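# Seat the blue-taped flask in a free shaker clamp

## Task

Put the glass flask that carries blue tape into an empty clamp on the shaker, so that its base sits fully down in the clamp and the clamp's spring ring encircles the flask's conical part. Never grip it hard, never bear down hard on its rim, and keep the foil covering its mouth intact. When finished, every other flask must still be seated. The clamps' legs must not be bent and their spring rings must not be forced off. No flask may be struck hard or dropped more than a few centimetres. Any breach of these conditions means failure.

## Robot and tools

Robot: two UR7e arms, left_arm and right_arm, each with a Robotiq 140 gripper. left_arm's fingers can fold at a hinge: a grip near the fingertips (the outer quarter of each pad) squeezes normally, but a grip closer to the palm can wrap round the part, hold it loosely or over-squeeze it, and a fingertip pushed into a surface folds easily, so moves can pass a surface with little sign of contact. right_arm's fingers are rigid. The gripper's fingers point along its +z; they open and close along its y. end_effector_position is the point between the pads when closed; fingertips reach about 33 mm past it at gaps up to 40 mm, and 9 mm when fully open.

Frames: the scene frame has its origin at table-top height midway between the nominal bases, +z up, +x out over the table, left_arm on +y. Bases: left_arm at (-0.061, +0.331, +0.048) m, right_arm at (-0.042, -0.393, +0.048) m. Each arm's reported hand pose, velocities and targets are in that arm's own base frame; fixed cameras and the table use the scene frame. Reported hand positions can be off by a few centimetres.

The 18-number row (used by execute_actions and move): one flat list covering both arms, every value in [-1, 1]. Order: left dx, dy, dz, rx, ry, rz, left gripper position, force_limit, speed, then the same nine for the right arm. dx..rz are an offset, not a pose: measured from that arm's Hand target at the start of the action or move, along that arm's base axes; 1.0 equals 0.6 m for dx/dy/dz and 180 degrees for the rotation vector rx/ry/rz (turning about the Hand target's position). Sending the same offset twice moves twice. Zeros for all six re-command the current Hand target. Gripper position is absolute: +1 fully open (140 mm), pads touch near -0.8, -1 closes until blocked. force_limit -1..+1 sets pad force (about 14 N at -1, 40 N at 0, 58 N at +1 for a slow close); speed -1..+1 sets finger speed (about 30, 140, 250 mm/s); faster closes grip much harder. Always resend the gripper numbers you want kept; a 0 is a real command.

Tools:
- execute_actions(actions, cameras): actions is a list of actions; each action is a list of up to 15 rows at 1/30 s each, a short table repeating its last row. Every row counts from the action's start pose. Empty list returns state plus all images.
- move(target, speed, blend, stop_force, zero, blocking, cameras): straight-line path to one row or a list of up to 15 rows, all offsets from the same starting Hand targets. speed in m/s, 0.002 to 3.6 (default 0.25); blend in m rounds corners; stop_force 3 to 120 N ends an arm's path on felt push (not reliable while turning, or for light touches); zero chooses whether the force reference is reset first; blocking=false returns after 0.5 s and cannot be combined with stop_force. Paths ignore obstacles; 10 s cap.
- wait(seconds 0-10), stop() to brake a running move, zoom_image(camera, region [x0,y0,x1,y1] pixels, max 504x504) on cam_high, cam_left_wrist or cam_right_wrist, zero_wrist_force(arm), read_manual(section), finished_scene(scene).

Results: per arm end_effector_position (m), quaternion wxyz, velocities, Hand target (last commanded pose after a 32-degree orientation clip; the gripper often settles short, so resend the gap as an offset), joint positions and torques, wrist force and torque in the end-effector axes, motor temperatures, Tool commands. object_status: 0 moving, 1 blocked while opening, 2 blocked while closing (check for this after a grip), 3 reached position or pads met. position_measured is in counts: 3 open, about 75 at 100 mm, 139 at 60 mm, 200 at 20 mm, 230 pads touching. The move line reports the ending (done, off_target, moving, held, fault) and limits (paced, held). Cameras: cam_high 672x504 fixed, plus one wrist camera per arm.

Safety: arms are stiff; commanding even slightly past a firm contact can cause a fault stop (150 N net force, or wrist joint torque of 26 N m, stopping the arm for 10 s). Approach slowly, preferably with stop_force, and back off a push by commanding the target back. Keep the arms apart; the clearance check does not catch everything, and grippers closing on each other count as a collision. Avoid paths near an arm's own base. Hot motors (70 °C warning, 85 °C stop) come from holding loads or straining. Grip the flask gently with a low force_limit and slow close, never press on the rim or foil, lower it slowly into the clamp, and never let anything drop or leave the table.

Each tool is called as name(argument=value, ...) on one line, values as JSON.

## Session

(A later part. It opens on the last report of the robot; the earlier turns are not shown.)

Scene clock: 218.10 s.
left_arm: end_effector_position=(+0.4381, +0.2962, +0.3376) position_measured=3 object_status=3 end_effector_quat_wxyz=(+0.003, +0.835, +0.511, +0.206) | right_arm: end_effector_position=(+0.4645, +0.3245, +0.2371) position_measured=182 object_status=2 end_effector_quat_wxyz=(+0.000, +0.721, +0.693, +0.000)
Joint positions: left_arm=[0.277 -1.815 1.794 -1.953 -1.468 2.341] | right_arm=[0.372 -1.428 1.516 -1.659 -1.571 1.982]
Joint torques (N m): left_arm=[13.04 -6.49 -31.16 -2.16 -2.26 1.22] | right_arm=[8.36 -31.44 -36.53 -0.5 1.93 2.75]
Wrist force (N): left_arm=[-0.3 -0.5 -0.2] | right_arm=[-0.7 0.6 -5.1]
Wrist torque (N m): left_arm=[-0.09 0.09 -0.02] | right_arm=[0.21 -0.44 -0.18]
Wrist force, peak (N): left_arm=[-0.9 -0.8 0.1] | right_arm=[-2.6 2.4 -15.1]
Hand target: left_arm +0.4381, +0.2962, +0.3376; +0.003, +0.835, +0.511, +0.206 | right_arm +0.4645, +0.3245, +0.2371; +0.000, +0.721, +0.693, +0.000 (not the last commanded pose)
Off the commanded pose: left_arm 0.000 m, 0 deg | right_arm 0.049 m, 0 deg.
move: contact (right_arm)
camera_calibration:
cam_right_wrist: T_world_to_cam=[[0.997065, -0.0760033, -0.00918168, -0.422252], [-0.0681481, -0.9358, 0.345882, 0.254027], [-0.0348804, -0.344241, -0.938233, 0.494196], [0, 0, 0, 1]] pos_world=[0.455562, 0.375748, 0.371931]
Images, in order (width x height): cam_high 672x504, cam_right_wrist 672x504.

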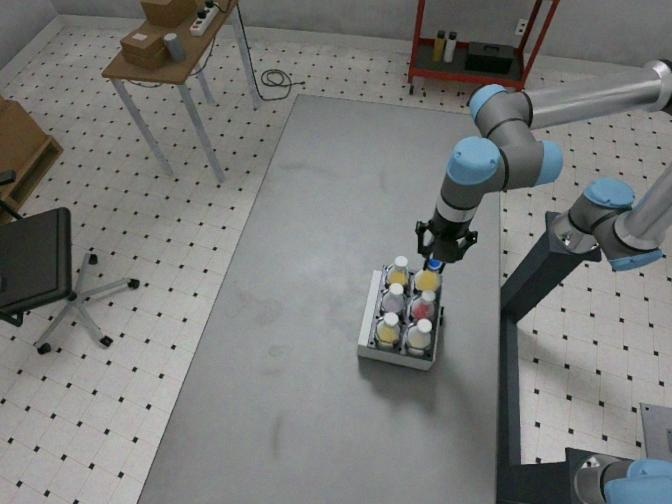

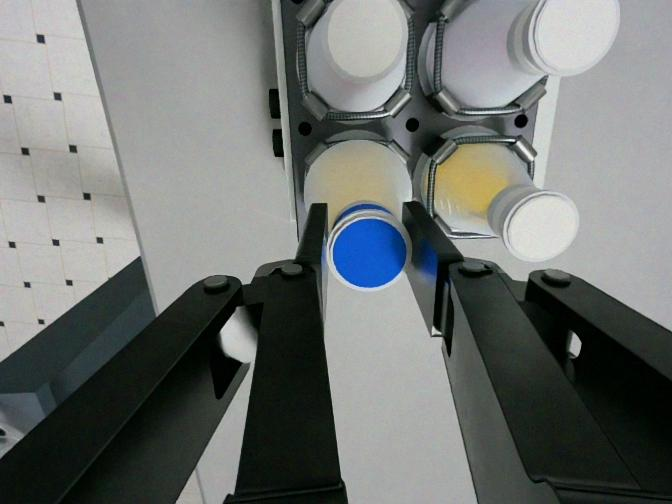

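move(target=[0,0,0,0,0,0,1,1,1,0,-0.0025,-0.075,0,0,0,-1,-1,-1], speed=0.01, stop_force=20, cameras=["cam_right_wrist","cam_high"])

zoom_image(camera="cam_right_wrist", region=[240, 60, 440, 260])

zoom_image(camera="cam_high", region=[380, 220, 480, 320])

Scene clock: 231.80 s.
left_arm: end_effector_position=(+0.4381, +0.2962, +0.3376) position_measured=3 object_status=3 end_effector_quat_wxyz=(+0.003, +0.835, +0.511, +0.206) | right_arm: end_effector_position=(+0.4646, +0.3242, +0.2290) position_measured=182 object_status=2 end_effector_quat_wxyz=(+0.000, +0.721, +0.693, +0.000)
Joint positions: left_arm=[0.277 -1.815 1.794 -1.953 -1.468 2.341] | right_arm=[0.372 -1.426 1.536 -1.679 -1.571 1.982]
Joint torques (N m): left_arm=[12.5 -5.9 -31.69 -2.23 -2.24 1.22] | right_arm=[1.51 -25.65 -31.9 -0.14 1.7 -1.13]
Wrist force (N): left_arm=[-0.7 -0.4 -0.3] | right_arm=[0.1 2.3 -11.4]
Wrist torque (N m): left_arm=[-0.08 0.16 -0.01] | right_arm=[0.18 -0.48 -0.14]
Wrist force, peak (N): left_arm=[-0.9 -0.7 -0.3] | right_arm=[-2.2 3.8 -28.1]
Hand target: left_arm +0.4381, +0.2962, +0.3376; +0.003, +0.835, +0.511, +0.206 | right_arm +0.4646, +0.3242, +0.2290; +0.000, +0.721, +0.693, +0.000 (not the last commanded pose)
Off the commanded pose: left_arm 0.000 m, 0 deg | right_arm 0.037 m, 0 deg.
move: contact (right_arm)
camera_calibration:
cam_right_wrist: T_world_to_cam=[[0.997069, -0.0759668, -0.00908891, -0.422398], [-0.068146, -0.935802, 0.345876, 0.25655], [-0.0347805, -0.344243, -0.938236, 0.486449], [0, 0, 0, 1]] pos_world=[0.455562, 0.375448, 0.363831]
Images, in order (width x height): cam_high 672x504, cam_right_wrist 672x504.

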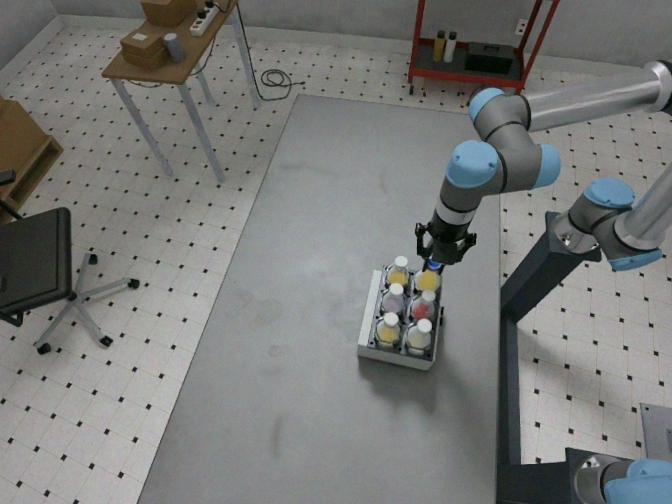

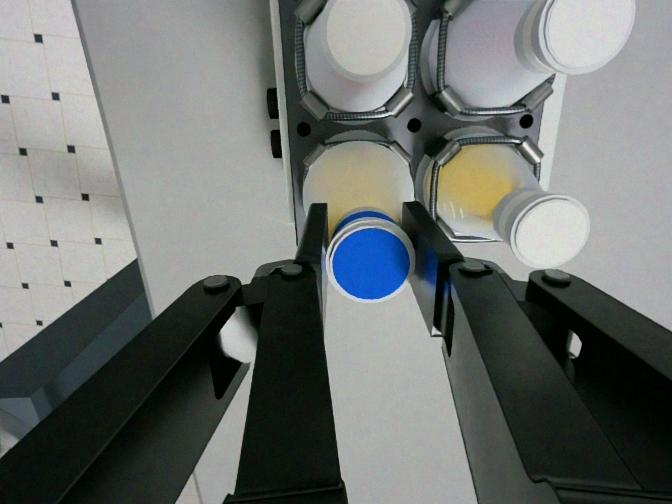

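Scaled by 2.520 from the camera's 672x504 image, which has a finer 960x720 frame.

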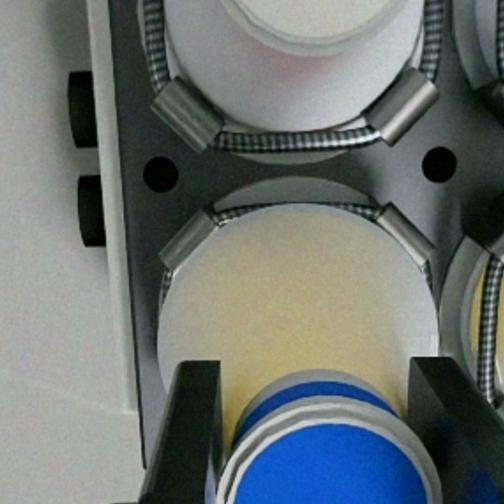

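Scaled by 5.040 from the camera's 672x504 image, which has a finer 960x720 frame.

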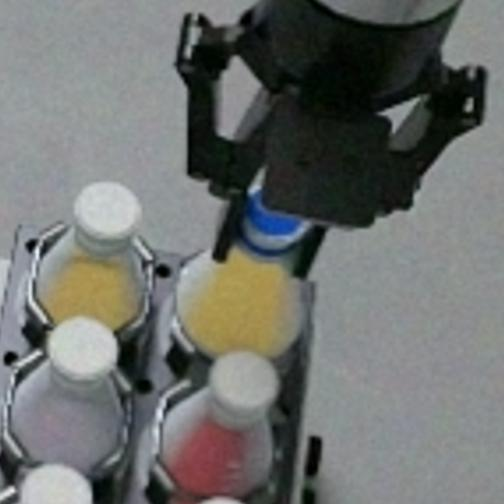

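move(target=[0,0,0,0,0,0,1,1,1,0,0,-0.06,0,0,0,-1,-1,-1], speed=0.008, stop_force=25, cameras=["cam_right_wrist","cam_high"])

zoom_image(camera="cam_right_wrist", region=[240, 100, 440, 300])

zoom_image(camera="cam_high", region=[380, 220, 480, 320])

Scene clock: 255.07 s.
left_arm: end_effector_position=(+0.4381, +0.2962, +0.3376) position_measured=3 object_status=3 end_effector_quat_wxyz=(+0.003, +0.835, +0.511, +0.206) | right_arm: end_effector_position=(+0.4647, +0.3242, +0.2281) position_measured=182 object_status=2 end_effector_quat_wxyz=(+0.000, +0.721, +0.693, +0.000)
Joint positions: left_arm=[0.277 -1.815 1.794 -1.953 -1.468 2.341] | right_arm=[0.372 -1.426 1.538 -1.683 -1.571 1.982]
Joint torques (N m): left_arm=[13.31 -6.23 -31.2 -2.17 -2.16 1.22] | right_arm=[3.72 -27.12 -27.24 0.68 1.66 2.14]
Wrist force (N): left_arm=[-0.6 -0.4 -0.4] | right_arm=[-2.6 1.9 -23.0]
Wrist torque (N m): left_arm=[-0.09 0.15 -0.01] | right_arm=[0.34 -0.50 -0.17]
Wrist force, peak (N): left_arm=[-0.4 -0.7 -0.7] | right_arm=[-5.3 2.5 -39.4]
Hand target: left_arm +0.4381, +0.2962, +0.3376; +0.003, +0.835, +0.511, +0.206 | right_arm +0.4647, +0.3243, +0.2282; +0.000, +0.721, +0.693, +0.000 (not the last commanded pose)
Off the commanded pose: left_arm 0.000 m, 0 deg | right_arm 0.035 m, 0 deg.
move: contact (right_arm)
camera_calibration:
cam_right_wrist: T_world_to_cam=[[0.997076, -0.0759376, -0.00848251, -0.422639], [-0.0683408, -0.935924, 0.345509, 0.257128], [-0.0341761, -0.343919, -0.938377, 0.485257], [0, 0, 0, 1]] pos_world=[0.45556, 0.375447, 0.362929]
Images, in order (width x height): cam_high 672x504, cam_right_wrist 672x504.

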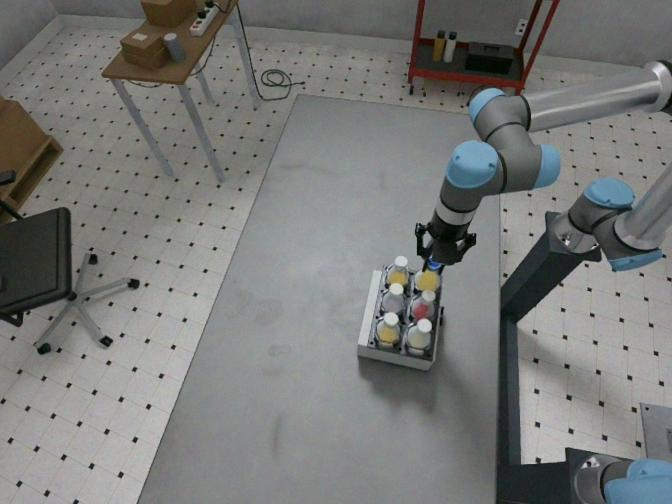

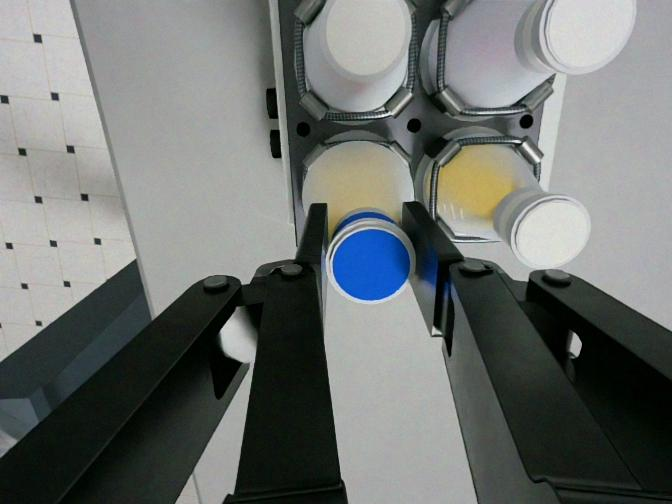

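Scaled by 2.520 from the camera's 672x504 image, which has a finer 960x720 frame.

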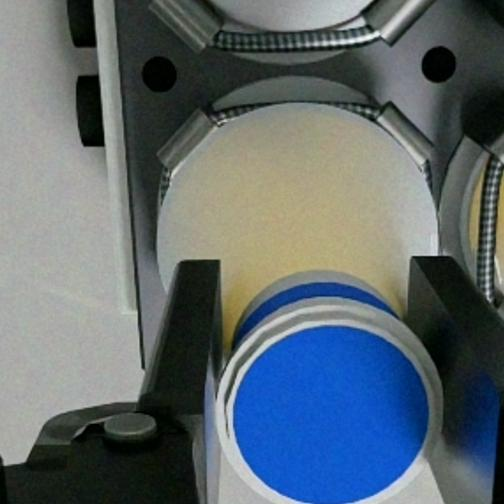

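Scaled by 5.040 from the camera's 672x504 image, which has a finer 960x720 frame.

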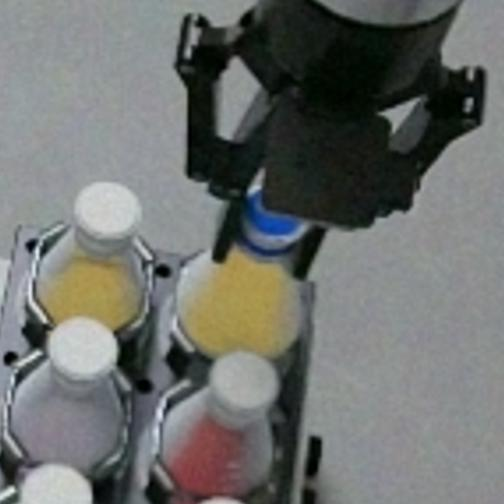

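move(target=[0,0,0,0,0,0,1,1,1,0,0,-0.06,0,0,0,-1,-1,-1], speed=0.006, stop_force=24, cameras=["cam_right_wrist"])

zoom_image(camera="cam_right_wrist", region=[240, 100, 440, 300])

Scene clock: 276.97 s.
left_arm: end_effector_position=(+0.4381, +0.2962, +0.3376) position_measured=3 object_status=3 end_effector_quat_wxyz=(+0.003, +0.835, +0.511, +0.206) | right_arm: end_effector_position=(+0.4647, +0.3243, +0.2272) position_measured=182 object_status=2 end_effector_quat_wxyz=(+0.000, +0.721, +0.693, +0.000)
Joint positions: left_arm=[0.277 -1.815 1.794 -1.953 -1.468 2.341] | right_arm=[0.372 -1.426 1.541 -1.686 -1.571 1.982]
Joint torques (N m): left_arm=[12.31 -6.24 -31.45 -2.26 -2.15 1.18] | right_arm=[4.3 -18.5 -21.04 1.08 1.65 1.96]
Wrist force (N): left_arm=[-0.3 -0.6 -0.3] | right_arm=[-6.5 0.5 -37.5]
Wrist torque (N m): left_arm=[-0.12 0.08 -0.01] | right_arm=[0.52 -0.58 -0.18]
Wrist force, peak (N): left_arm=[-0.7 -0.7 -0.2] | right_arm=[-8.4 -0.1 -49.8]
Hand target: left_arm +0.4381, +0.2962, +0.3376; +0.003, +0.835, +0.511, +0.206 | right_arm +0.4647, +0.3243, +0.2272; +0.000, +0.721, +0.693, +0.000 (not the last commanded pose)
Off the commanded pose: left_arm 0.000 m, 0 deg | right_arm 0.035 m, 0 deg.
move: contact (right_arm)
camera_calibration:
cam_right_wrist: T_world_to_cam=[[0.99708, -0.0759482, -0.00796029, -0.422833], [-0.0685378, -0.935986, 0.345302, 0.257661], [-0.0336758, -0.343748, -0.938458, 0.484055], [0, 0, 0, 1]] pos_world=[0.455559, 0.375447, 0.361929]
Images, in order (width x height): cam_right_wrist 672x504.

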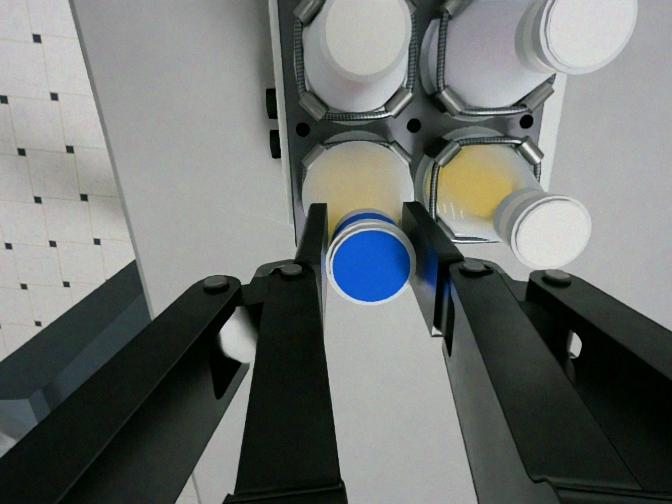

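Scaled by 2.520 from the camera's 672x504 image, which has a finer 960x720 frame.

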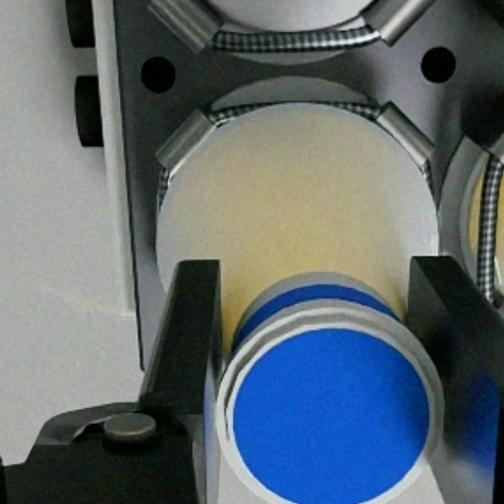

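move(target=[[0,0,0,0,0,0,1,1,1,0,0,0.005,0,0,0,-1,-1,-1],[0,0,0,0,0,0,1,1,1,0,-0.0035,0.004,0,0,0,-1,-1,-1]], speed=0.01, cameras=["cam_right_wrist"])

zoom_image(camera="cam_right_wrist", region=[240, 100, 440, 300])

Scene clock: 291.47 s.
left_arm: end_effector_position=(+0.4381, +0.2962, +0.3376) position_measured=3 object_status=3 end_effector_quat_wxyz=(+0.003, +0.835, +0.511, +0.206) | right_arm: end_effector_position=(+0.4647, +0.3223, +0.2296) position_measured=182 object_status=2 end_effector_quat_wxyz=(+0.000, +0.721, +0.693, +0.000)
Joint positions: left_arm=[0.277 -1.815 1.794 -1.953 -1.468 2.341] | right_arm=[0.368 -1.429 1.538 -1.68 -1.571 1.978]
Joint torques (N m): left_arm=[12.48 -6.57 -30.61 -2.25 -2.21 1.12] | right_arm=[-9.07 -41.14 -18.5 -5.22 1.73 -2.68]
Wrist force (N): left_arm=[-0.5 -0.5 -0.3] | right_arm=[0.7 0.5 -3.0]
Wrist torque (N m): left_arm=[-0.09 0.12 -0.01] | right_arm=[0.26 -0.37 -0.09]
Wrist force, peak (N): left_arm=[-0.8 -0.7 -0.3] | right_arm=[-6.7 0.4 -37.8]
Hand target: left_arm +0.4381, +0.2962, +0.3376; +0.003, +0.835, +0.511, +0.206 | right_arm +0.4647, +0.3222, +0.2296; +0.000, +0.721, +0.693, +0.000
Off the commanded pose: left_arm 0.000 m, 0 deg | right_arm 0.000 m, 0 deg.
move: done
camera_calibration:
cam_right_wrist: T_world_to_cam=[[0.997084, -0.0759062, -0.00786947, -0.423016], [-0.068531, -0.936001, 0.345262, 0.254943], [-0.0335734, -0.343716, -0.938473, 0.485661], [0, 0, 0, 1]] pos_world=[0.455559, 0.373447, 0.364428]
Images, in order (width x height): cam_right_wrist 672x504.

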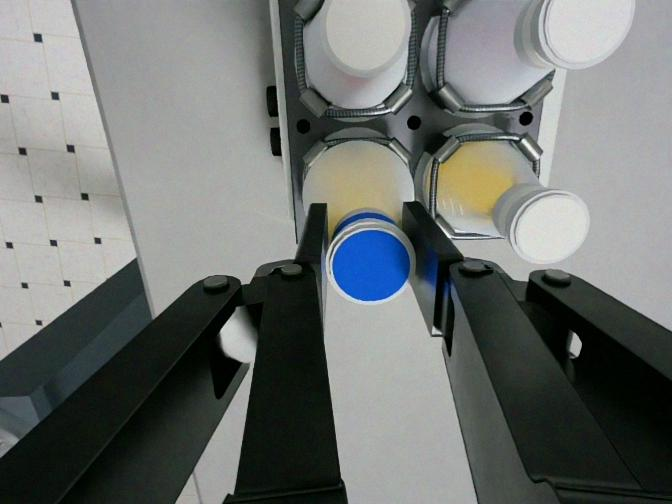

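Scaled by 2.520 from the camera's 672x504 image, which has a finer 960x720 frame.

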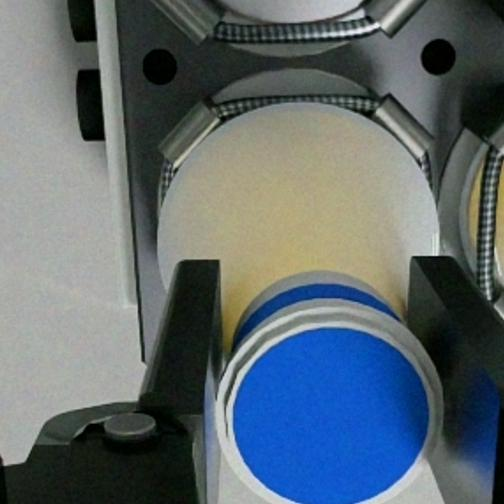

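move(target=[0,0,0,0,0,0,1,1,1,0,0,-0.05,0,0,0,-1,-1,-1], speed=0.006, stop_force=40, cameras=["cam_right_wrist"])

zoom_image(camera="cam_right_wrist", region=[240, 100, 440, 300])

Scene clock: 300.07 s.
left_arm: end_effector_position=(+0.4381, +0.2962, +0.3376) position_measured=3 object_status=3 end_effector_quat_wxyz=(+0.003, +0.835, +0.511, +0.206) | right_arm: end_effector_position=(+0.4648, +0.3223, +0.2279) position_measured=182 object_status=2 end_effector_quat_wxyz=(+0.000, +0.721, +0.693, +0.001)
Joint positions: left_arm=[0.277 -1.815 1.794 -1.953 -1.468 2.341] | right_arm=[0.368 -1.429 1.543 -1.685 -1.571 1.978]
Joint torques (N m): left_arm=[12.62 -6.43 -31.06 -2.25 -2.13 1.17] | right_arm=[-10.61 -23.31 -19.94 2.45 -2.88 -2.62]
Wrist force (N): left_arm=[-0.3 -0.5 -0.2] | right_arm=[8.7 0.2 -34.1]
Wrist torque (N m): left_arm=[-0.08 0.09 -0.01] | right_arm=[0.41 -0.33 -0.08]
Wrist force, peak (N): left_arm=[-0.6 -0.7 -0.6] | right_arm=[11.6 -3.0 -46.7]
Hand target: left_arm +0.4381, +0.2962, +0.3376; +0.003, +0.835, +0.511, +0.206 | right_arm +0.4648, +0.3223, +0.2279; +0.000, +0.721, +0.693, +0.001 (not the last commanded pose)
Off the commanded pose: left_arm 0.000 m, 0 deg | right_arm 0.028 m, 0 deg.
move: contact (right_arm)
camera_calibration:
cam_right_wrist: T_world_to_cam=[[0.997087, -0.0759141, -0.00736393, -0.42321], [-0.0687269, -0.936139, 0.344847, 0.255821], [-0.0330724, -0.343337, -0.93863, 0.48375], [0, 0, 0, 1]] pos_world=[0.455558, 0.373446, 0.362727]
Images, in order (width x height): cam_right_wrist 672x504.

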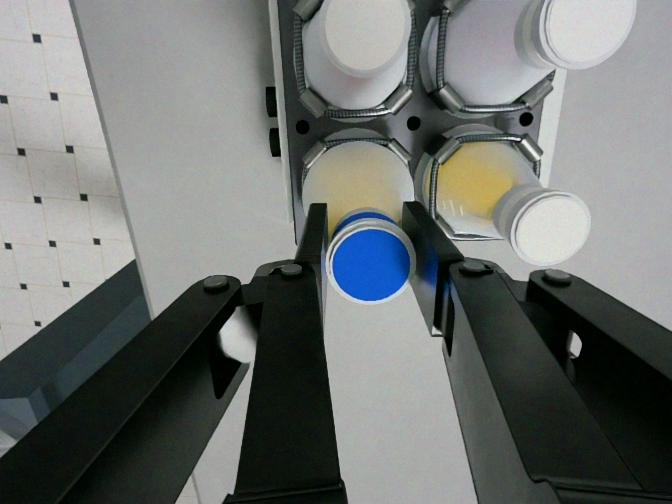

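Scaled by 2.520 from the camera's 672x504 image, which has a finer 960x720 frame.

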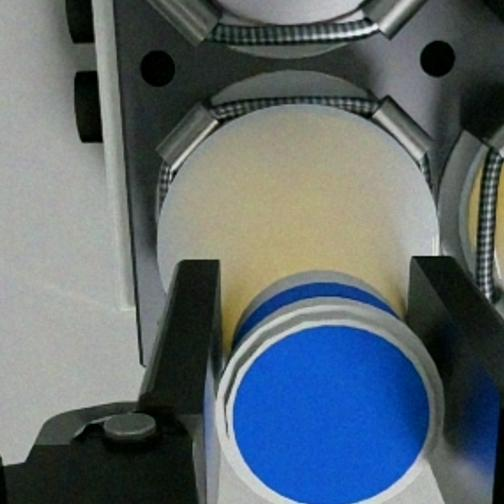

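move(target=[[0,0,0,0,0,0,1,1,1,0,0.0018,0.007,0,0,0,-1,-1,-1],[0,0,0,0,0,0,1,1,1,-0.022,0.0018,0.008,0,-0.0333,0,-1,-1,-1]], speed=0.015, cameras=["cam_right_wrist"])

zoom_image(camera="cam_right_wrist", region=[240, 100, 440, 300])

Scene clock: 335.07 s.
left_arm: end_effector_position=(+0.4381, +0.2962, +0.3376) position_measured=3 object_status=3 end_effector_quat_wxyz=(+0.003, +0.835, +0.511, +0.206) | right_arm: end_effector_position=(+0.4516, +0.3234, +0.2327) position_measured=182 object_status=2 end_effector_quat_wxyz=(+0.036, +0.720, +0.692, +0.038)
Joint positions: left_arm=[0.277 -1.815 1.794 -1.953 -1.468 2.341] | right_arm=[0.403 -1.514 1.653 -1.807 -1.612 2.01]
Joint torques (N m): left_arm=[11.77 -6.31 -31.18 -2.13 -2.06 1.12] | right_arm=[8.41 -36.99 -18.72 -5.64 -3.06 2.89]
Wrist force (N): left_arm=[-0.4 -0.5 -0.4] | right_arm=[-0.3 0.7 -2.5]
Wrist torque (N m): left_arm=[-0.09 0.10 -0.01] | right_arm=[0.11 -0.46 -0.16]
Wrist force, peak (N): left_arm=[-0.7 -0.7 -0.1] | right_arm=[8.9 0.2 -34.3]
Hand target: left_arm +0.4381, +0.2962, +0.3376; +0.003, +0.835, +0.511, +0.206 | right_arm +0.4516, +0.3234, +0.2327; +0.036, +0.720, +0.692, +0.038
Off the commanded pose: left_arm 0.000 m, 0 deg | right_arm 0.000 m, 0 deg.
move: done
camera_calibration:
cam_right_wrist: T_world_to_cam=[[0.992403, -0.0760012, 0.0967484, -0.431982], [-0.104426, -0.936137, 0.335771, 0.272519], [0.0650508, -0.343323, -0.936962, 0.443493], [0, 0, 0, 1]] pos_world=[0.428309, 0.374546, 0.365826]
Images, in order (width x height): cam_right_wrist 672x504.

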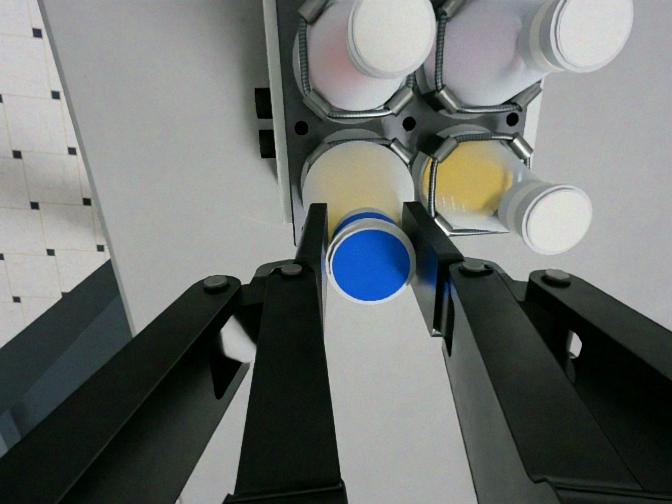

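Scaled by 2.520 from the camera's 672x504 image, which has a finer 960x720 frame.

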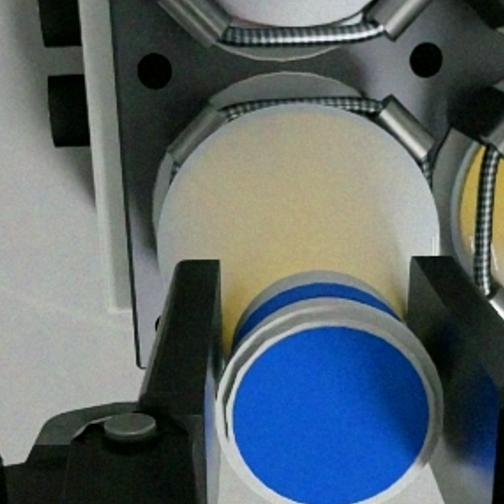

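move(target=[[0,0,0,0,0,0,1,1,1,0.004,0,0,0,0,0,-1,-1,-1],[0,0,0,0,0,0,1,1,1,0.004,0,-0.02,0,0,0,-1,-1,-1]], speed=0.008, stop_force=20, cameras=["cam_right_wrist"])

zoom_image(camera="cam_right_wrist", region=[240, 100, 440, 300])

Scene clock: 345.33 s.
left_arm: end_effector_position=(+0.4381, +0.2962, +0.3376) position_measured=3 object_status=3 end_effector_quat_wxyz=(+0.003, +0.835, +0.511, +0.206) | right_arm: end_effector_position=(+0.4541, +0.3234, +0.2287) position_measured=182 object_status=2 end_effector_quat_wxyz=(+0.037, +0.720, +0.692, +0.038)
Joint positions: left_arm=[0.277 -1.815 1.794 -1.953 -1.468 2.341] | right_arm=[0.401 -1.508 1.657 -1.818 -1.611 2.009]
Joint torques (N m): left_arm=[11.77 -6.03 -31.08 -2.26 -2.11 1.1] | right_arm=[-6.7 -29.43 -26.76 1.93 1.51 -2.41]
Wrist force (N): left_arm=[-0.4 -0.5 -0.3] | right_arm=[3.1 6.8 -17.0]
Wrist torque (N m): left_arm=[-0.09 0.11 -0.01] | right_arm=[-0.09 -0.41 -0.10]
Wrist force, peak (N): left_arm=[-0.8 -0.6 -0.2] | right_arm=[3.5 7.8 -27.6]
Hand target: left_arm +0.4381, +0.2962, +0.3376; +0.003, +0.835, +0.511, +0.206 | right_arm +0.4541, +0.3234, +0.2288; +0.037, +0.720, +0.692, +0.038 (not the last commanded pose)
Off the commanded pose: left_arm 0.000 m, 0 deg | right_arm 0.008 m, 0 deg.
move: contact (right_arm); path passed 1 of 2 targets
camera_calibration:
cam_right_wrist: T_world_to_cam=[[0.992367, -0.0759691, 0.0971435, -0.434214], [-0.104517, -0.936208, 0.335546, 0.27427], [0.0654554, -0.343138, -0.937002, 0.439353], [0, 0, 0, 1]] pos_world=[0.430808, 0.374545, 0.361825]
Images, in order (width x height): cam_right_wrist 672x504.

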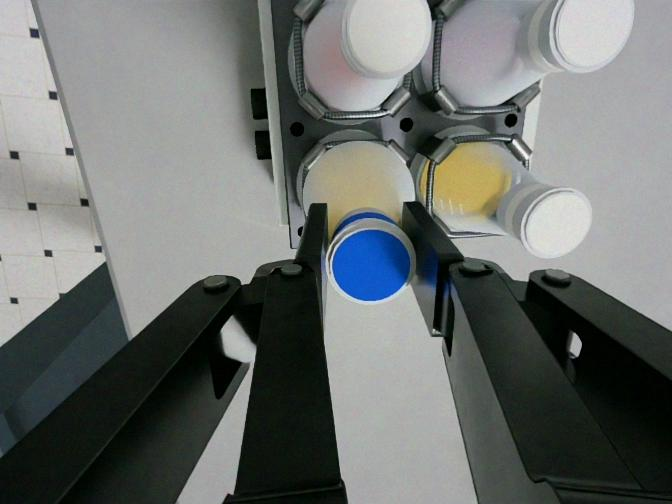

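Scaled by 2.520 from the camera's 672x504 image, which has a finer 960x720 frame.

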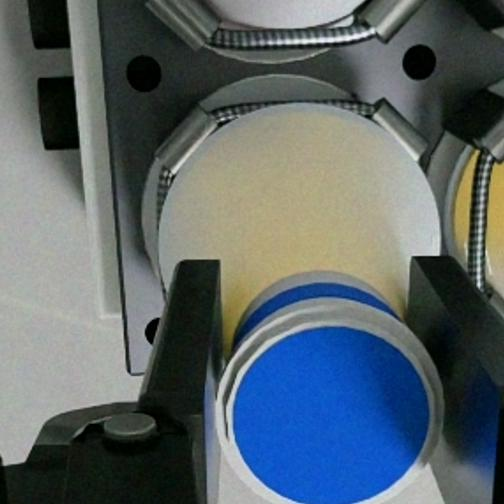

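move(target=[0,0,0,0,0,0,1,1,1,0.0,0,-0.02,0,0,0,-1,-1,-1], speed=0.006, stop_force=22, cameras=["cam_right_wrist"])

zoom_image(camera="cam_right_wrist", region=[240, 100, 440, 300])

Scene clock: 354.83 s.
left_arm: end_effector_position=(+0.4381, +0.2962, +0.3376) position_measured=3 object_status=3 end_effector_quat_wxyz=(+0.003, +0.835, +0.511, +0.206) | right_arm: end_effector_position=(+0.4543, +0.3235, +0.2278) position_measured=182 object_status=2 end_effector_quat_wxyz=(+0.037, +0.720, +0.692, +0.039)
Joint positions: left_arm=[0.277 -1.815 1.794 -1.953 -1.468 2.341] | right_arm=[0.401 -1.508 1.659 -1.822 -1.611 2.009]
Joint torques (N m): left_arm=[11.93 -6.15 -31.03 -2.19 -2.12 1.07] | right_arm=[-0.86 -20.4 -18.12 4.86 1.58 -1.78]
Wrist force (N): left_arm=[-0.6 -0.5 -0.1] | right_arm=[2.6 8.8 -34.2]
Wrist torque (N m): left_arm=[-0.10 0.14 -0.01] | right_arm=[0.01 -0.40 -0.10]
Wrist force, peak (N): left_arm=[-0.8 -0.6 0.0] | right_arm=[3.3 11.2 -46.2]
Hand target: left_arm +0.4381, +0.2962, +0.3376; +0.003, +0.835, +0.511, +0.206 | right_arm +0.4543, +0.3235, +0.2278; +0.037, +0.720, +0.692, +0.039 (not the last commanded pose)
Off the commanded pose: left_arm 0.000 m, 0 deg | right_arm 0.011 m, 0 deg.
move: contact (right_arm)
camera_calibration:
cam_right_wrist: T_world_to_cam=[[0.992266, -0.0760732, 0.0980908, -0.434384], [-0.104906, -0.936349, 0.335031, 0.274978], [0.0663603, -0.34273, -0.937087, 0.437995], [0, 0, 0, 1]] pos_world=[0.430805, 0.374544, 0.360923]
Images, in order (width x height): cam_right_wrist 672x504.

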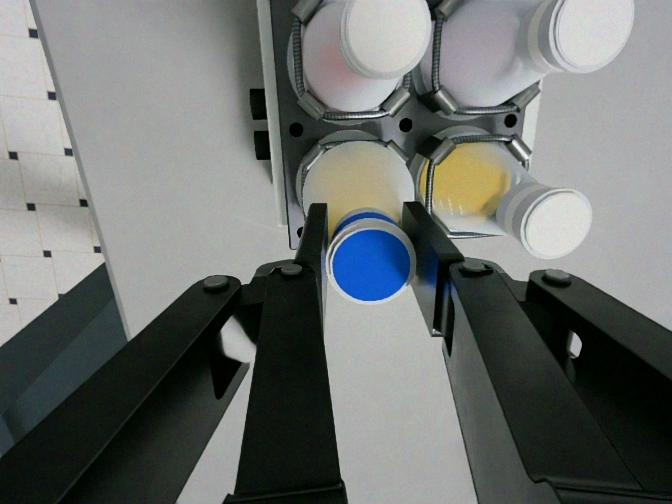

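Scaled by 2.520 from the camera's 672x504 image, which has a finer 960x720 frame.

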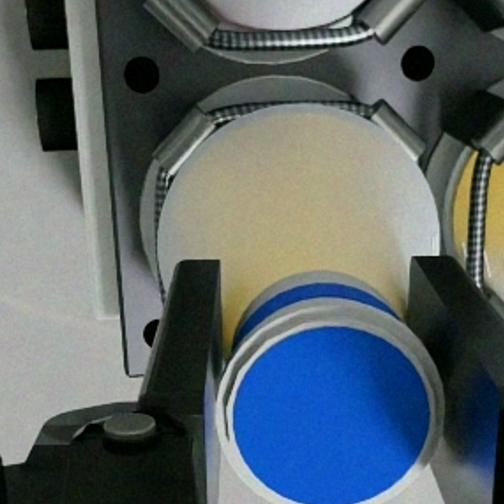

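move(target=[[0,0,0,0,0,0,1,1,1,0,0,0.025,0,0,0,-1,-1,-1],[0,0,0,0,0,0,1,1,1,-0.0235,0,0.0155,0,-0.05,0,-1,-1,-1]], speed=0.03, cameras=["cam_right_wrist"])

zoom_image(camera="cam_right_wrist", region=[240, 100, 440, 300])

Scene clock: 380.93 s.
left_arm: end_effector_position=(+0.4381, +0.2962, +0.3376) position_measured=3 object_status=3 end_effector_quat_wxyz=(+0.003, +0.835, +0.511, +0.206) | right_arm: end_effector_position=(+0.4402, +0.3235, +0.2371) position_measured=182 object_status=2 end_effector_quat_wxyz=(+0.091, +0.714, +0.687, +0.095)
Joint positions: left_arm=[0.277 -1.815 1.794 -1.953 -1.468 2.341] | right_arm=[0.453 -1.613 1.801 -1.997 -1.684 2.049]
Joint torques (N m): left_arm=[12.29 -6.09 -31.25 -2.2 -2.08 1.05] | right_arm=[9.16 -34.38 -19.06 -6.13 -3.14 2.69]
Wrist force (N): left_arm=[-0.4 -0.5 -0.4] | right_arm=[-0.5 0.3 -1.7]
Wrist torque (N m): left_arm=[-0.10 0.10 -0.01] | right_arm=[0.11 -0.43 -0.16]
Wrist force, peak (N): left_arm=[-0.6 -0.7 -0.4] | right_arm=[3.0 8.8 -34.5]
Hand target: left_arm +0.4381, +0.2962, +0.3376; +0.003, +0.835, +0.511, +0.206 | right_arm +0.4402, +0.3235, +0.2371; +0.091, +0.714, +0.687, +0.095
Off the commanded pose: left_arm 0.000 m, 0 deg | right_arm 0.000 m, 0 deg.
move: done
camera_calibration:
cam_right_wrist: T_world_to_cam=[[0.964773, -0.075966, 0.251878, -0.445664], [-0.15587, -0.936327, 0.314638, 0.297626], [0.211938, -0.342814, -0.915184, 0.378411], [0, 0, 0, 1]] pos_world=[0.396156, 0.374544, 0.364924]
Images, in order (width x height): cam_right_wrist 672x504.

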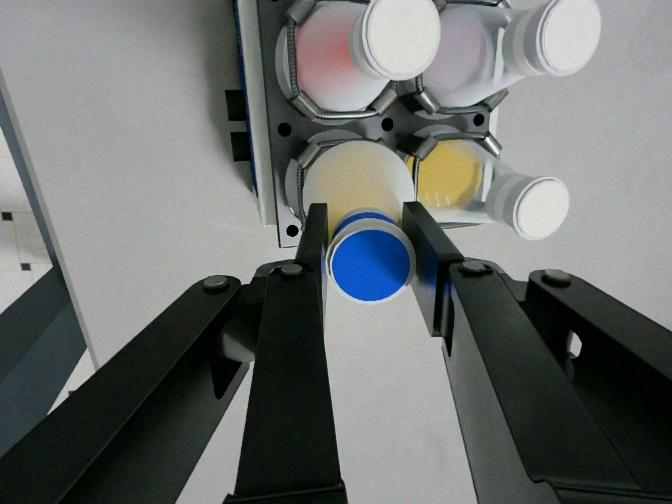

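Scaled by 2.520 from the camera's 672x504 image, which has a finer 960x720 frame.

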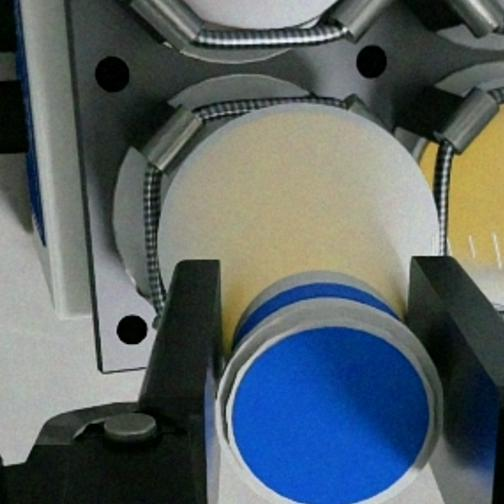

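move(target=[0,0,0,0,0,0,1,1,1,0,0,-0.03,0,0,0,-1,-1,-1], speed=0.008, stop_force=10, cameras=["cam_right_wrist"])

zoom_image(camera="cam_right_wrist", region=[240, 100, 440, 300])

Scene clock: 387.43 s.
left_arm: end_effector_position=(+0.4381, +0.2962, +0.3376) position_measured=3 object_status=3 end_effector_quat_wxyz=(+0.003, +0.835, +0.511, +0.206) | right_arm: end_effector_position=(+0.4402, +0.3235, +0.2272) position_measured=182 object_status=2 end_effector_quat_wxyz=(+0.091, +0.714, +0.687, +0.095)
Joint positions: left_arm=[0.277 -1.815 1.794 -1.953 -1.468 2.341] | right_arm=[0.453 -1.608 1.822 -2.024 -1.684 2.049]
Joint torques (N m): left_arm=[11.74 -6.27 -32 -2.26 -1.98 1.07] | right_arm=[8.02 -32.12 -33.06 -0.68 -1.15 2.63]
Wrist force (N): left_arm=[-0.7 -0.3 -0.2] | right_arm=[0.2 5.0 -4.8]
Wrist torque (N m): left_arm=[-0.06 0.16 -0.01] | right_arm=[-0.25 -0.35 -0.16]
Wrist force, peak (N): left_arm=[-0.8 -0.7 -0.2] | right_arm=[0.9 6.2 -13.6]
Hand target: left_arm +0.4381, +0.2962, +0.3376; +0.003, +0.835, +0.511, +0.206 | right_arm +0.4402, +0.3235, +0.2272; +0.091, +0.714, +0.687, +0.095 (not the last commanded pose)
Off the commanded pose: left_arm 0.000 m, 0 deg | right_arm 0.008 m, 0 deg.
move: contact (right_arm)
camera_calibration:
cam_right_wrist: T_world_to_cam=[[0.964688, -0.0761153, 0.252156, -0.443154], [-0.156102, -0.936309, 0.314576, 0.30088], [0.212152, -0.34283, -0.915128, 0.36916], [0, 0, 0, 1]] pos_world=[0.396155, 0.374545, 0.354923]
Images, in order (width x height): cam_right_wrist 672x504.

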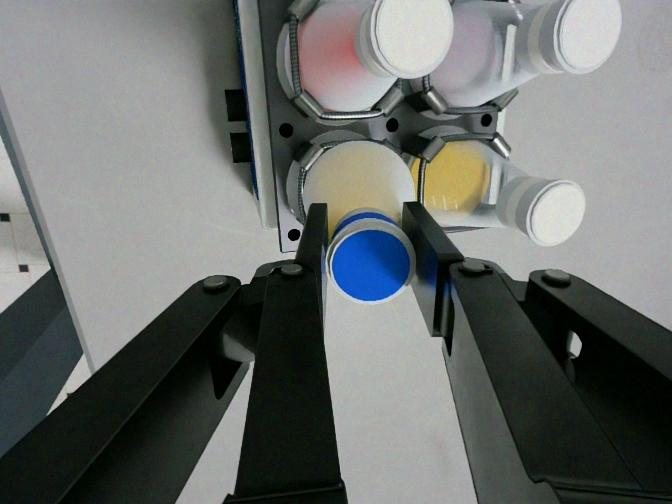

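Scaled by 2.520 from the camera's 672x504 image, which has a finer 960x720 frame.

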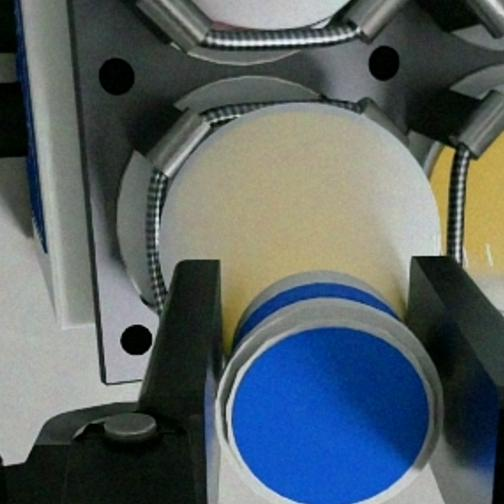

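move(target=[[0,0,0,0,0,0,1,1,1,0.001,0,0.004,0,0,0,-1,-1,-1],[0,0,0,0,0,0,1,1,1,0.005,0,0.003,0,0,0,-1,-1,-1],[0,0,0,0,0,0,1,1,1,0.005,0,-0.02,0,0,0,-1,-1,-1]], speed=0.008, stop_force=15, cameras=["cam_right_wrist"])

zoom_image(camera="cam_right_wrist", region=[240, 100, 440, 300])

Scene clock: 402.00 s.
left_arm: end_effector_position=(+0.4381, +0.2962, +0.3376) position_measured=3 object_status=3 end_effector_quat_wxyz=(+0.003, +0.835, +0.511, +0.206) | right_arm: end_effector_position=(+0.4433, +0.3235, +0.2231) position_measured=182 object_status=2 end_effector_quat_wxyz=(+0.091, +0.714, +0.687, +0.095)
Joint positions: left_arm=[0.277 -1.815 1.794 -1.953 -1.468 2.341] | right_arm=[0.45 -1.6 1.826 -2.036 -1.684 2.047]
Joint torques (N m): left_arm=[11.44 -6.54 -30.91 -2.15 -2 0.95] | right_arm=[-10.47 -23.82 -28.23 0.62 -2.91 -2.45]
Wrist force (N): left_arm=[0.1 -0.4 0.1] | right_arm=[3.0 1.0 -18.7]
Wrist torque (N m): left_arm=[-0.08 0.01 -0.01] | right_arm=[-0.24 -0.51 -0.11]
Wrist force, peak (N): left_arm=[-0.6 -0.8 -0.4] | right_arm=[3.8 0.5 -26.1]
Hand target: left_arm +0.4381, +0.2962, +0.3376; +0.003, +0.835, +0.511, +0.206 | right_arm +0.4433, +0.3235, +0.2231; +0.091, +0.714, +0.687, +0.095 (not the last commanded pose)
Off the commanded pose: left_arm 0.000 m, 0 deg | right_arm 0.008 m, 0 deg.
move: contact (right_arm); path passed 2 of 3 targets
camera_calibration:
cam_right_wrist: T_world_to_cam=[[0.96465, -0.0761014, 0.252309, -0.445082], [-0.156088, -0.936392, 0.314336, 0.302716], [0.212338, -0.342607, -0.915168, 0.364718], [0, 0, 0, 1]] pos_world=[0.399155, 0.374544, 0.350922]
Images, in order (width x height): cam_right_wrist 672x504.

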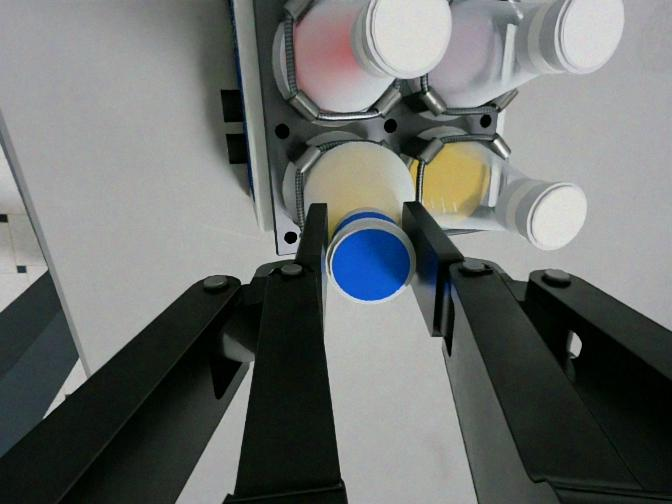

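Scaled by 2.520 from the camera's 672x504 image, which has a finer 960x720 frame.

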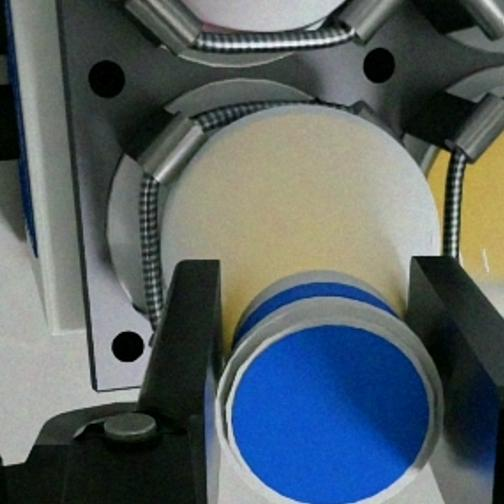

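move(target=[[0,0,0,0,0,0,1,1,1,0,0,0.0018,0,0,0,-1,-1,-1],[0,0,0,0,0,0,1,1,1,-0.025,0,0.0018,0,0,0,-1,-1,-1]], speed=0.008, stop_force=14, cameras=["cam_right_wrist"])

zoom_image(camera="cam_right_wrist", region=[240, 100, 440, 300])

Scene clock: 415.30 s.
left_arm: end_effector_position=(+0.4381, +0.2962, +0.3376) position_measured=3 object_status=3 end_effector_quat_wxyz=(+0.003, +0.835, +0.511, +0.206) | right_arm: end_effector_position=(+0.4403, +0.3235, +0.2242) position_measured=182 object_status=2 end_effector_quat_wxyz=(+0.091, +0.714, +0.687, +0.096)
Joint positions: left_arm=[0.277 -1.815 1.794 -1.953 -1.468 2.341] | right_arm=[0.453 -1.607 1.829 -2.032 -1.684 2.049]
Joint torques (N m): left_arm=[11.55 -6.34 -30.66 -2.22 -1.96 0.96] | right_arm=[-7.33 -8.64 -28.72 -0.89 2.51 -2.43]
Wrist force (N): left_arm=[-0.4 -0.4 -0.4] | right_arm=[2.4 11.9 -5.4]
Wrist torque (N m): left_arm=[-0.08 0.11 -0.01] | right_arm=[-0.99 -0.30 -0.31]
Wrist force, peak (N): left_arm=[-0.6 -0.7 -0.6] | right_arm=[3.2 1.3 -19.0]
Hand target: left_arm +0.4381, +0.2962, +0.3376; +0.003, +0.835, +0.511, +0.206 | right_arm +0.4403, +0.3235, +0.2243; +0.091, +0.714, +0.687, +0.096 (not the last commanded pose)
Off the commanded pose: left_arm 0.000 m, 0 deg | right_arm 0.012 m, 0 deg.
move: contact (right_arm); path passed 1 of 2 targets
camera_calibration:
cam_right_wrist: T_world_to_cam=[[0.964573, -0.0762038, 0.252571, -0.442585], [-0.156272, -0.936377, 0.314288, 0.302002], [0.212552, -0.342623, -0.915113, 0.366243], [0, 0, 0, 1]] pos_world=[0.396254, 0.374544, 0.352022]
Images, in order (width x height): cam_right_wrist 672x504.

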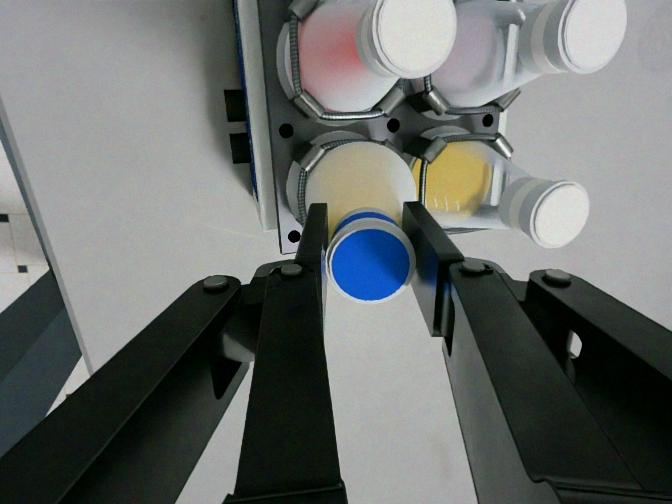

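Scaled by 2.520 from the camera's 672x504 image, which has a finer 960x720 frame.

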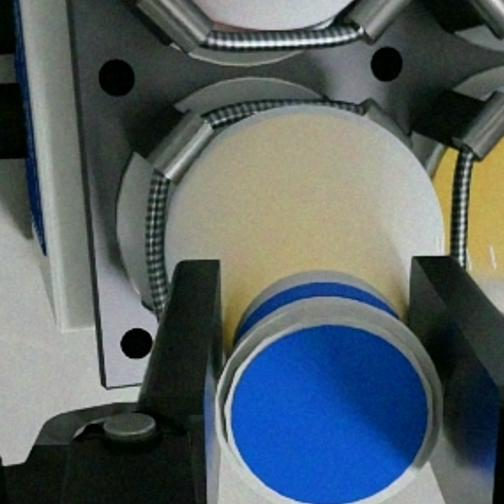

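move(target=[0,0,0,0,0,0,1,1,1,0.0148,0,-0.002,0,0.0278,0,-1,-1,-1], speed=0.01, cameras=["cam_right_wrist"])

zoom_image(camera="cam_right_wrist", region=[240, 100, 440, 300])

Scene clock: 432.83 s.
left_arm: end_effector_position=(+0.4381, +0.2962, +0.3376) position_measured=3 object_status=3 end_effector_quat_wxyz=(+0.003, +0.835, +0.511, +0.206) | right_arm: end_effector_position=(+0.4494, +0.3236, +0.2232) position_measured=182 object_status=2 end_effector_quat_wxyz=(+0.061, +0.718, +0.690, +0.065)
Joint positions: left_arm=[0.277 -1.815 1.794 -1.953 -1.468 2.341] | right_arm=[0.422 -1.551 1.741 -1.925 -1.642 2.026]
Joint torques (N m): left_arm=[12.04 -6.34 -31.39 -2.2 -1.93 0.87] | right_arm=[-19.07 19.84 -3.82 7.39 -1.4 -2.59]
Wrist force (N): left_arm=[-0.5 -0.7 -0.5] | right_arm=[15.3 1.0 -66.6]
Wrist torque (N m): left_arm=[-0.13 0.14 -0.01] | right_arm=[-1.14 -0.53 -0.16]
Wrist force, peak (N): left_arm=[-1.2 -0.4 -0.3] | right_arm=[15.5 1.4 -69.2]
Hand target: left_arm +0.4381, +0.2962, +0.3376; +0.003, +0.835, +0.511, +0.206 | right_arm +0.4492, +0.3235, +0.2231; +0.061, +0.718, +0.690, +0.064
Off the commanded pose: left_arm 0.000 m, 0 deg | right_arm 0.000 m, 0 deg.
move: done
camera_calibration:
cam_right_wrist: T_world_to_cam=[[0.982752, -0.0762123, 0.168494, -0.440509], [-0.12855, -0.93653, 0.32617, 0.288837], [0.132942, -0.342204, -0.930174, 0.402424], [0, 0, 0, 1]] pos_world=[0.416543, 0.374643, 0.354338]
Images, in order (width x height): cam_right_wrist 672x504.

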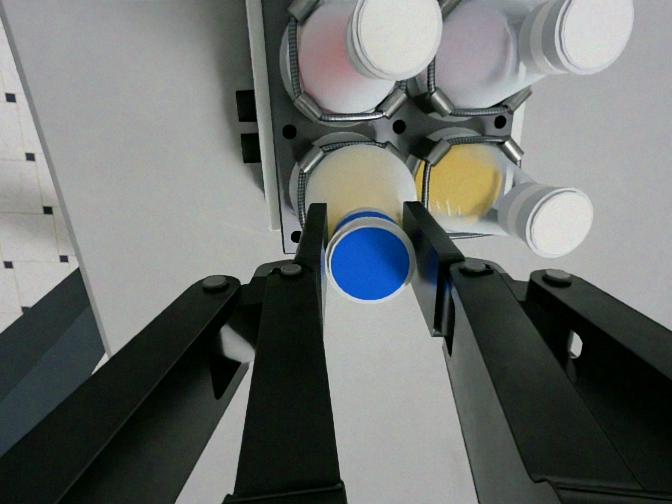

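Scaled by 2.520 from the camera's 672x504 image, which has a finer 960x720 frame.

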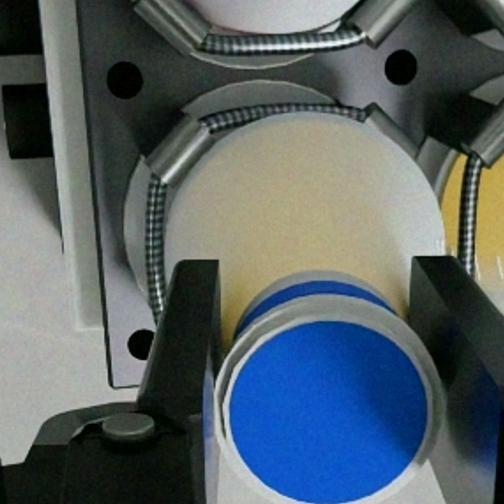

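move(target=[0,0,0,0,0,0,1,1,1,0,0,0.006,0,0,0,-1,-1,-1], speed=0.02, cameras=["cam_right_wrist"])

zoom_image(camera="cam_right_wrist", region=[240, 100, 440, 300])

Scene clock: 438.07 s.
left_arm: end_effector_position=(+0.4381, +0.2962, +0.3376) position_measured=3 object_status=3 end_effector_quat_wxyz=(+0.003, +0.835, +0.511, +0.206) | right_arm: end_effector_position=(+0.4492, +0.3235, +0.2265) position_measured=182 object_status=2 end_effector_quat_wxyz=(+0.061, +0.718, +0.690, +0.064)
Joint positions: left_arm=[0.277 -1.815 1.794 -1.953 -1.468 2.341] | right_arm=[0.422 -1.552 1.734 -1.915 -1.642 2.026]
Joint torques (N m): left_arm=[11.27 -7.01 -30.8 -2.21 -1.9 0.85] | right_arm=[-0.07 -35.65 -35.09 0.8 -1.29 -1.78]
Wrist force (N): left_arm=[-0.4 -0.5 -0.1] | right_arm=[1.8 4.8 -1.4]
Wrist torque (N m): left_arm=[-0.10 0.11 -0.01] | right_arm=[-0.37 -0.37 -0.11]
Wrist force, peak (N): left_arm=[-0.7 -0.5 -0.4] | right_arm=[14.6 0.2 -66.5]
Hand target: left_arm +0.4381, +0.2962, +0.3376; +0.003, +0.835, +0.511, +0.206 | right_arm +0.4492, +0.3235, +0.2267; +0.061, +0.718, +0.690, +0.064
Off the commanded pose: left_arm 0.000 m, 0 deg | right_arm 0.000 m, 0 deg.
move: done
camera_calibration:
cam_right_wrist: T_world_to_cam=[[0.982939, -0.0762301, 0.167393, -0.440671], [-0.128258, -0.93638, 0.326713, 0.28725], [0.131838, -0.342609, -0.930182, 0.406182], [0, 0, 0, 1]] pos_world=[0.416445, 0.374544, 0.35774]
Images, in order (width x height): cam_right_wrist 672x504.

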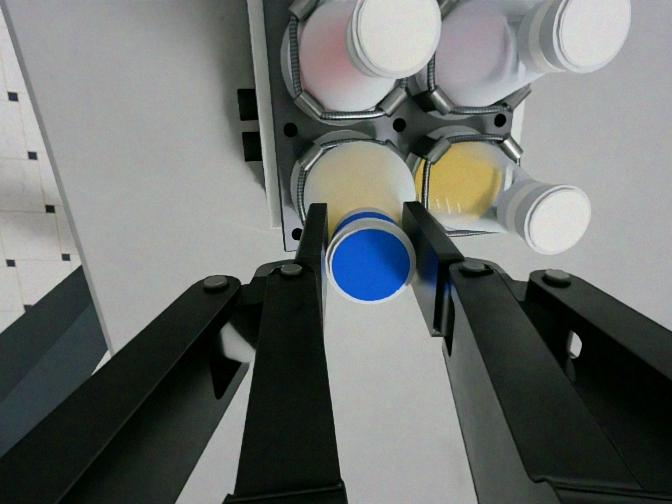

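Scaled by 2.520 from the camera's 672x504 image, which has a finer 960x720 frame.

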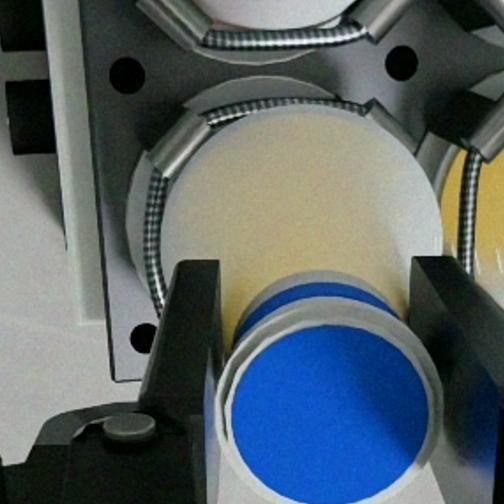

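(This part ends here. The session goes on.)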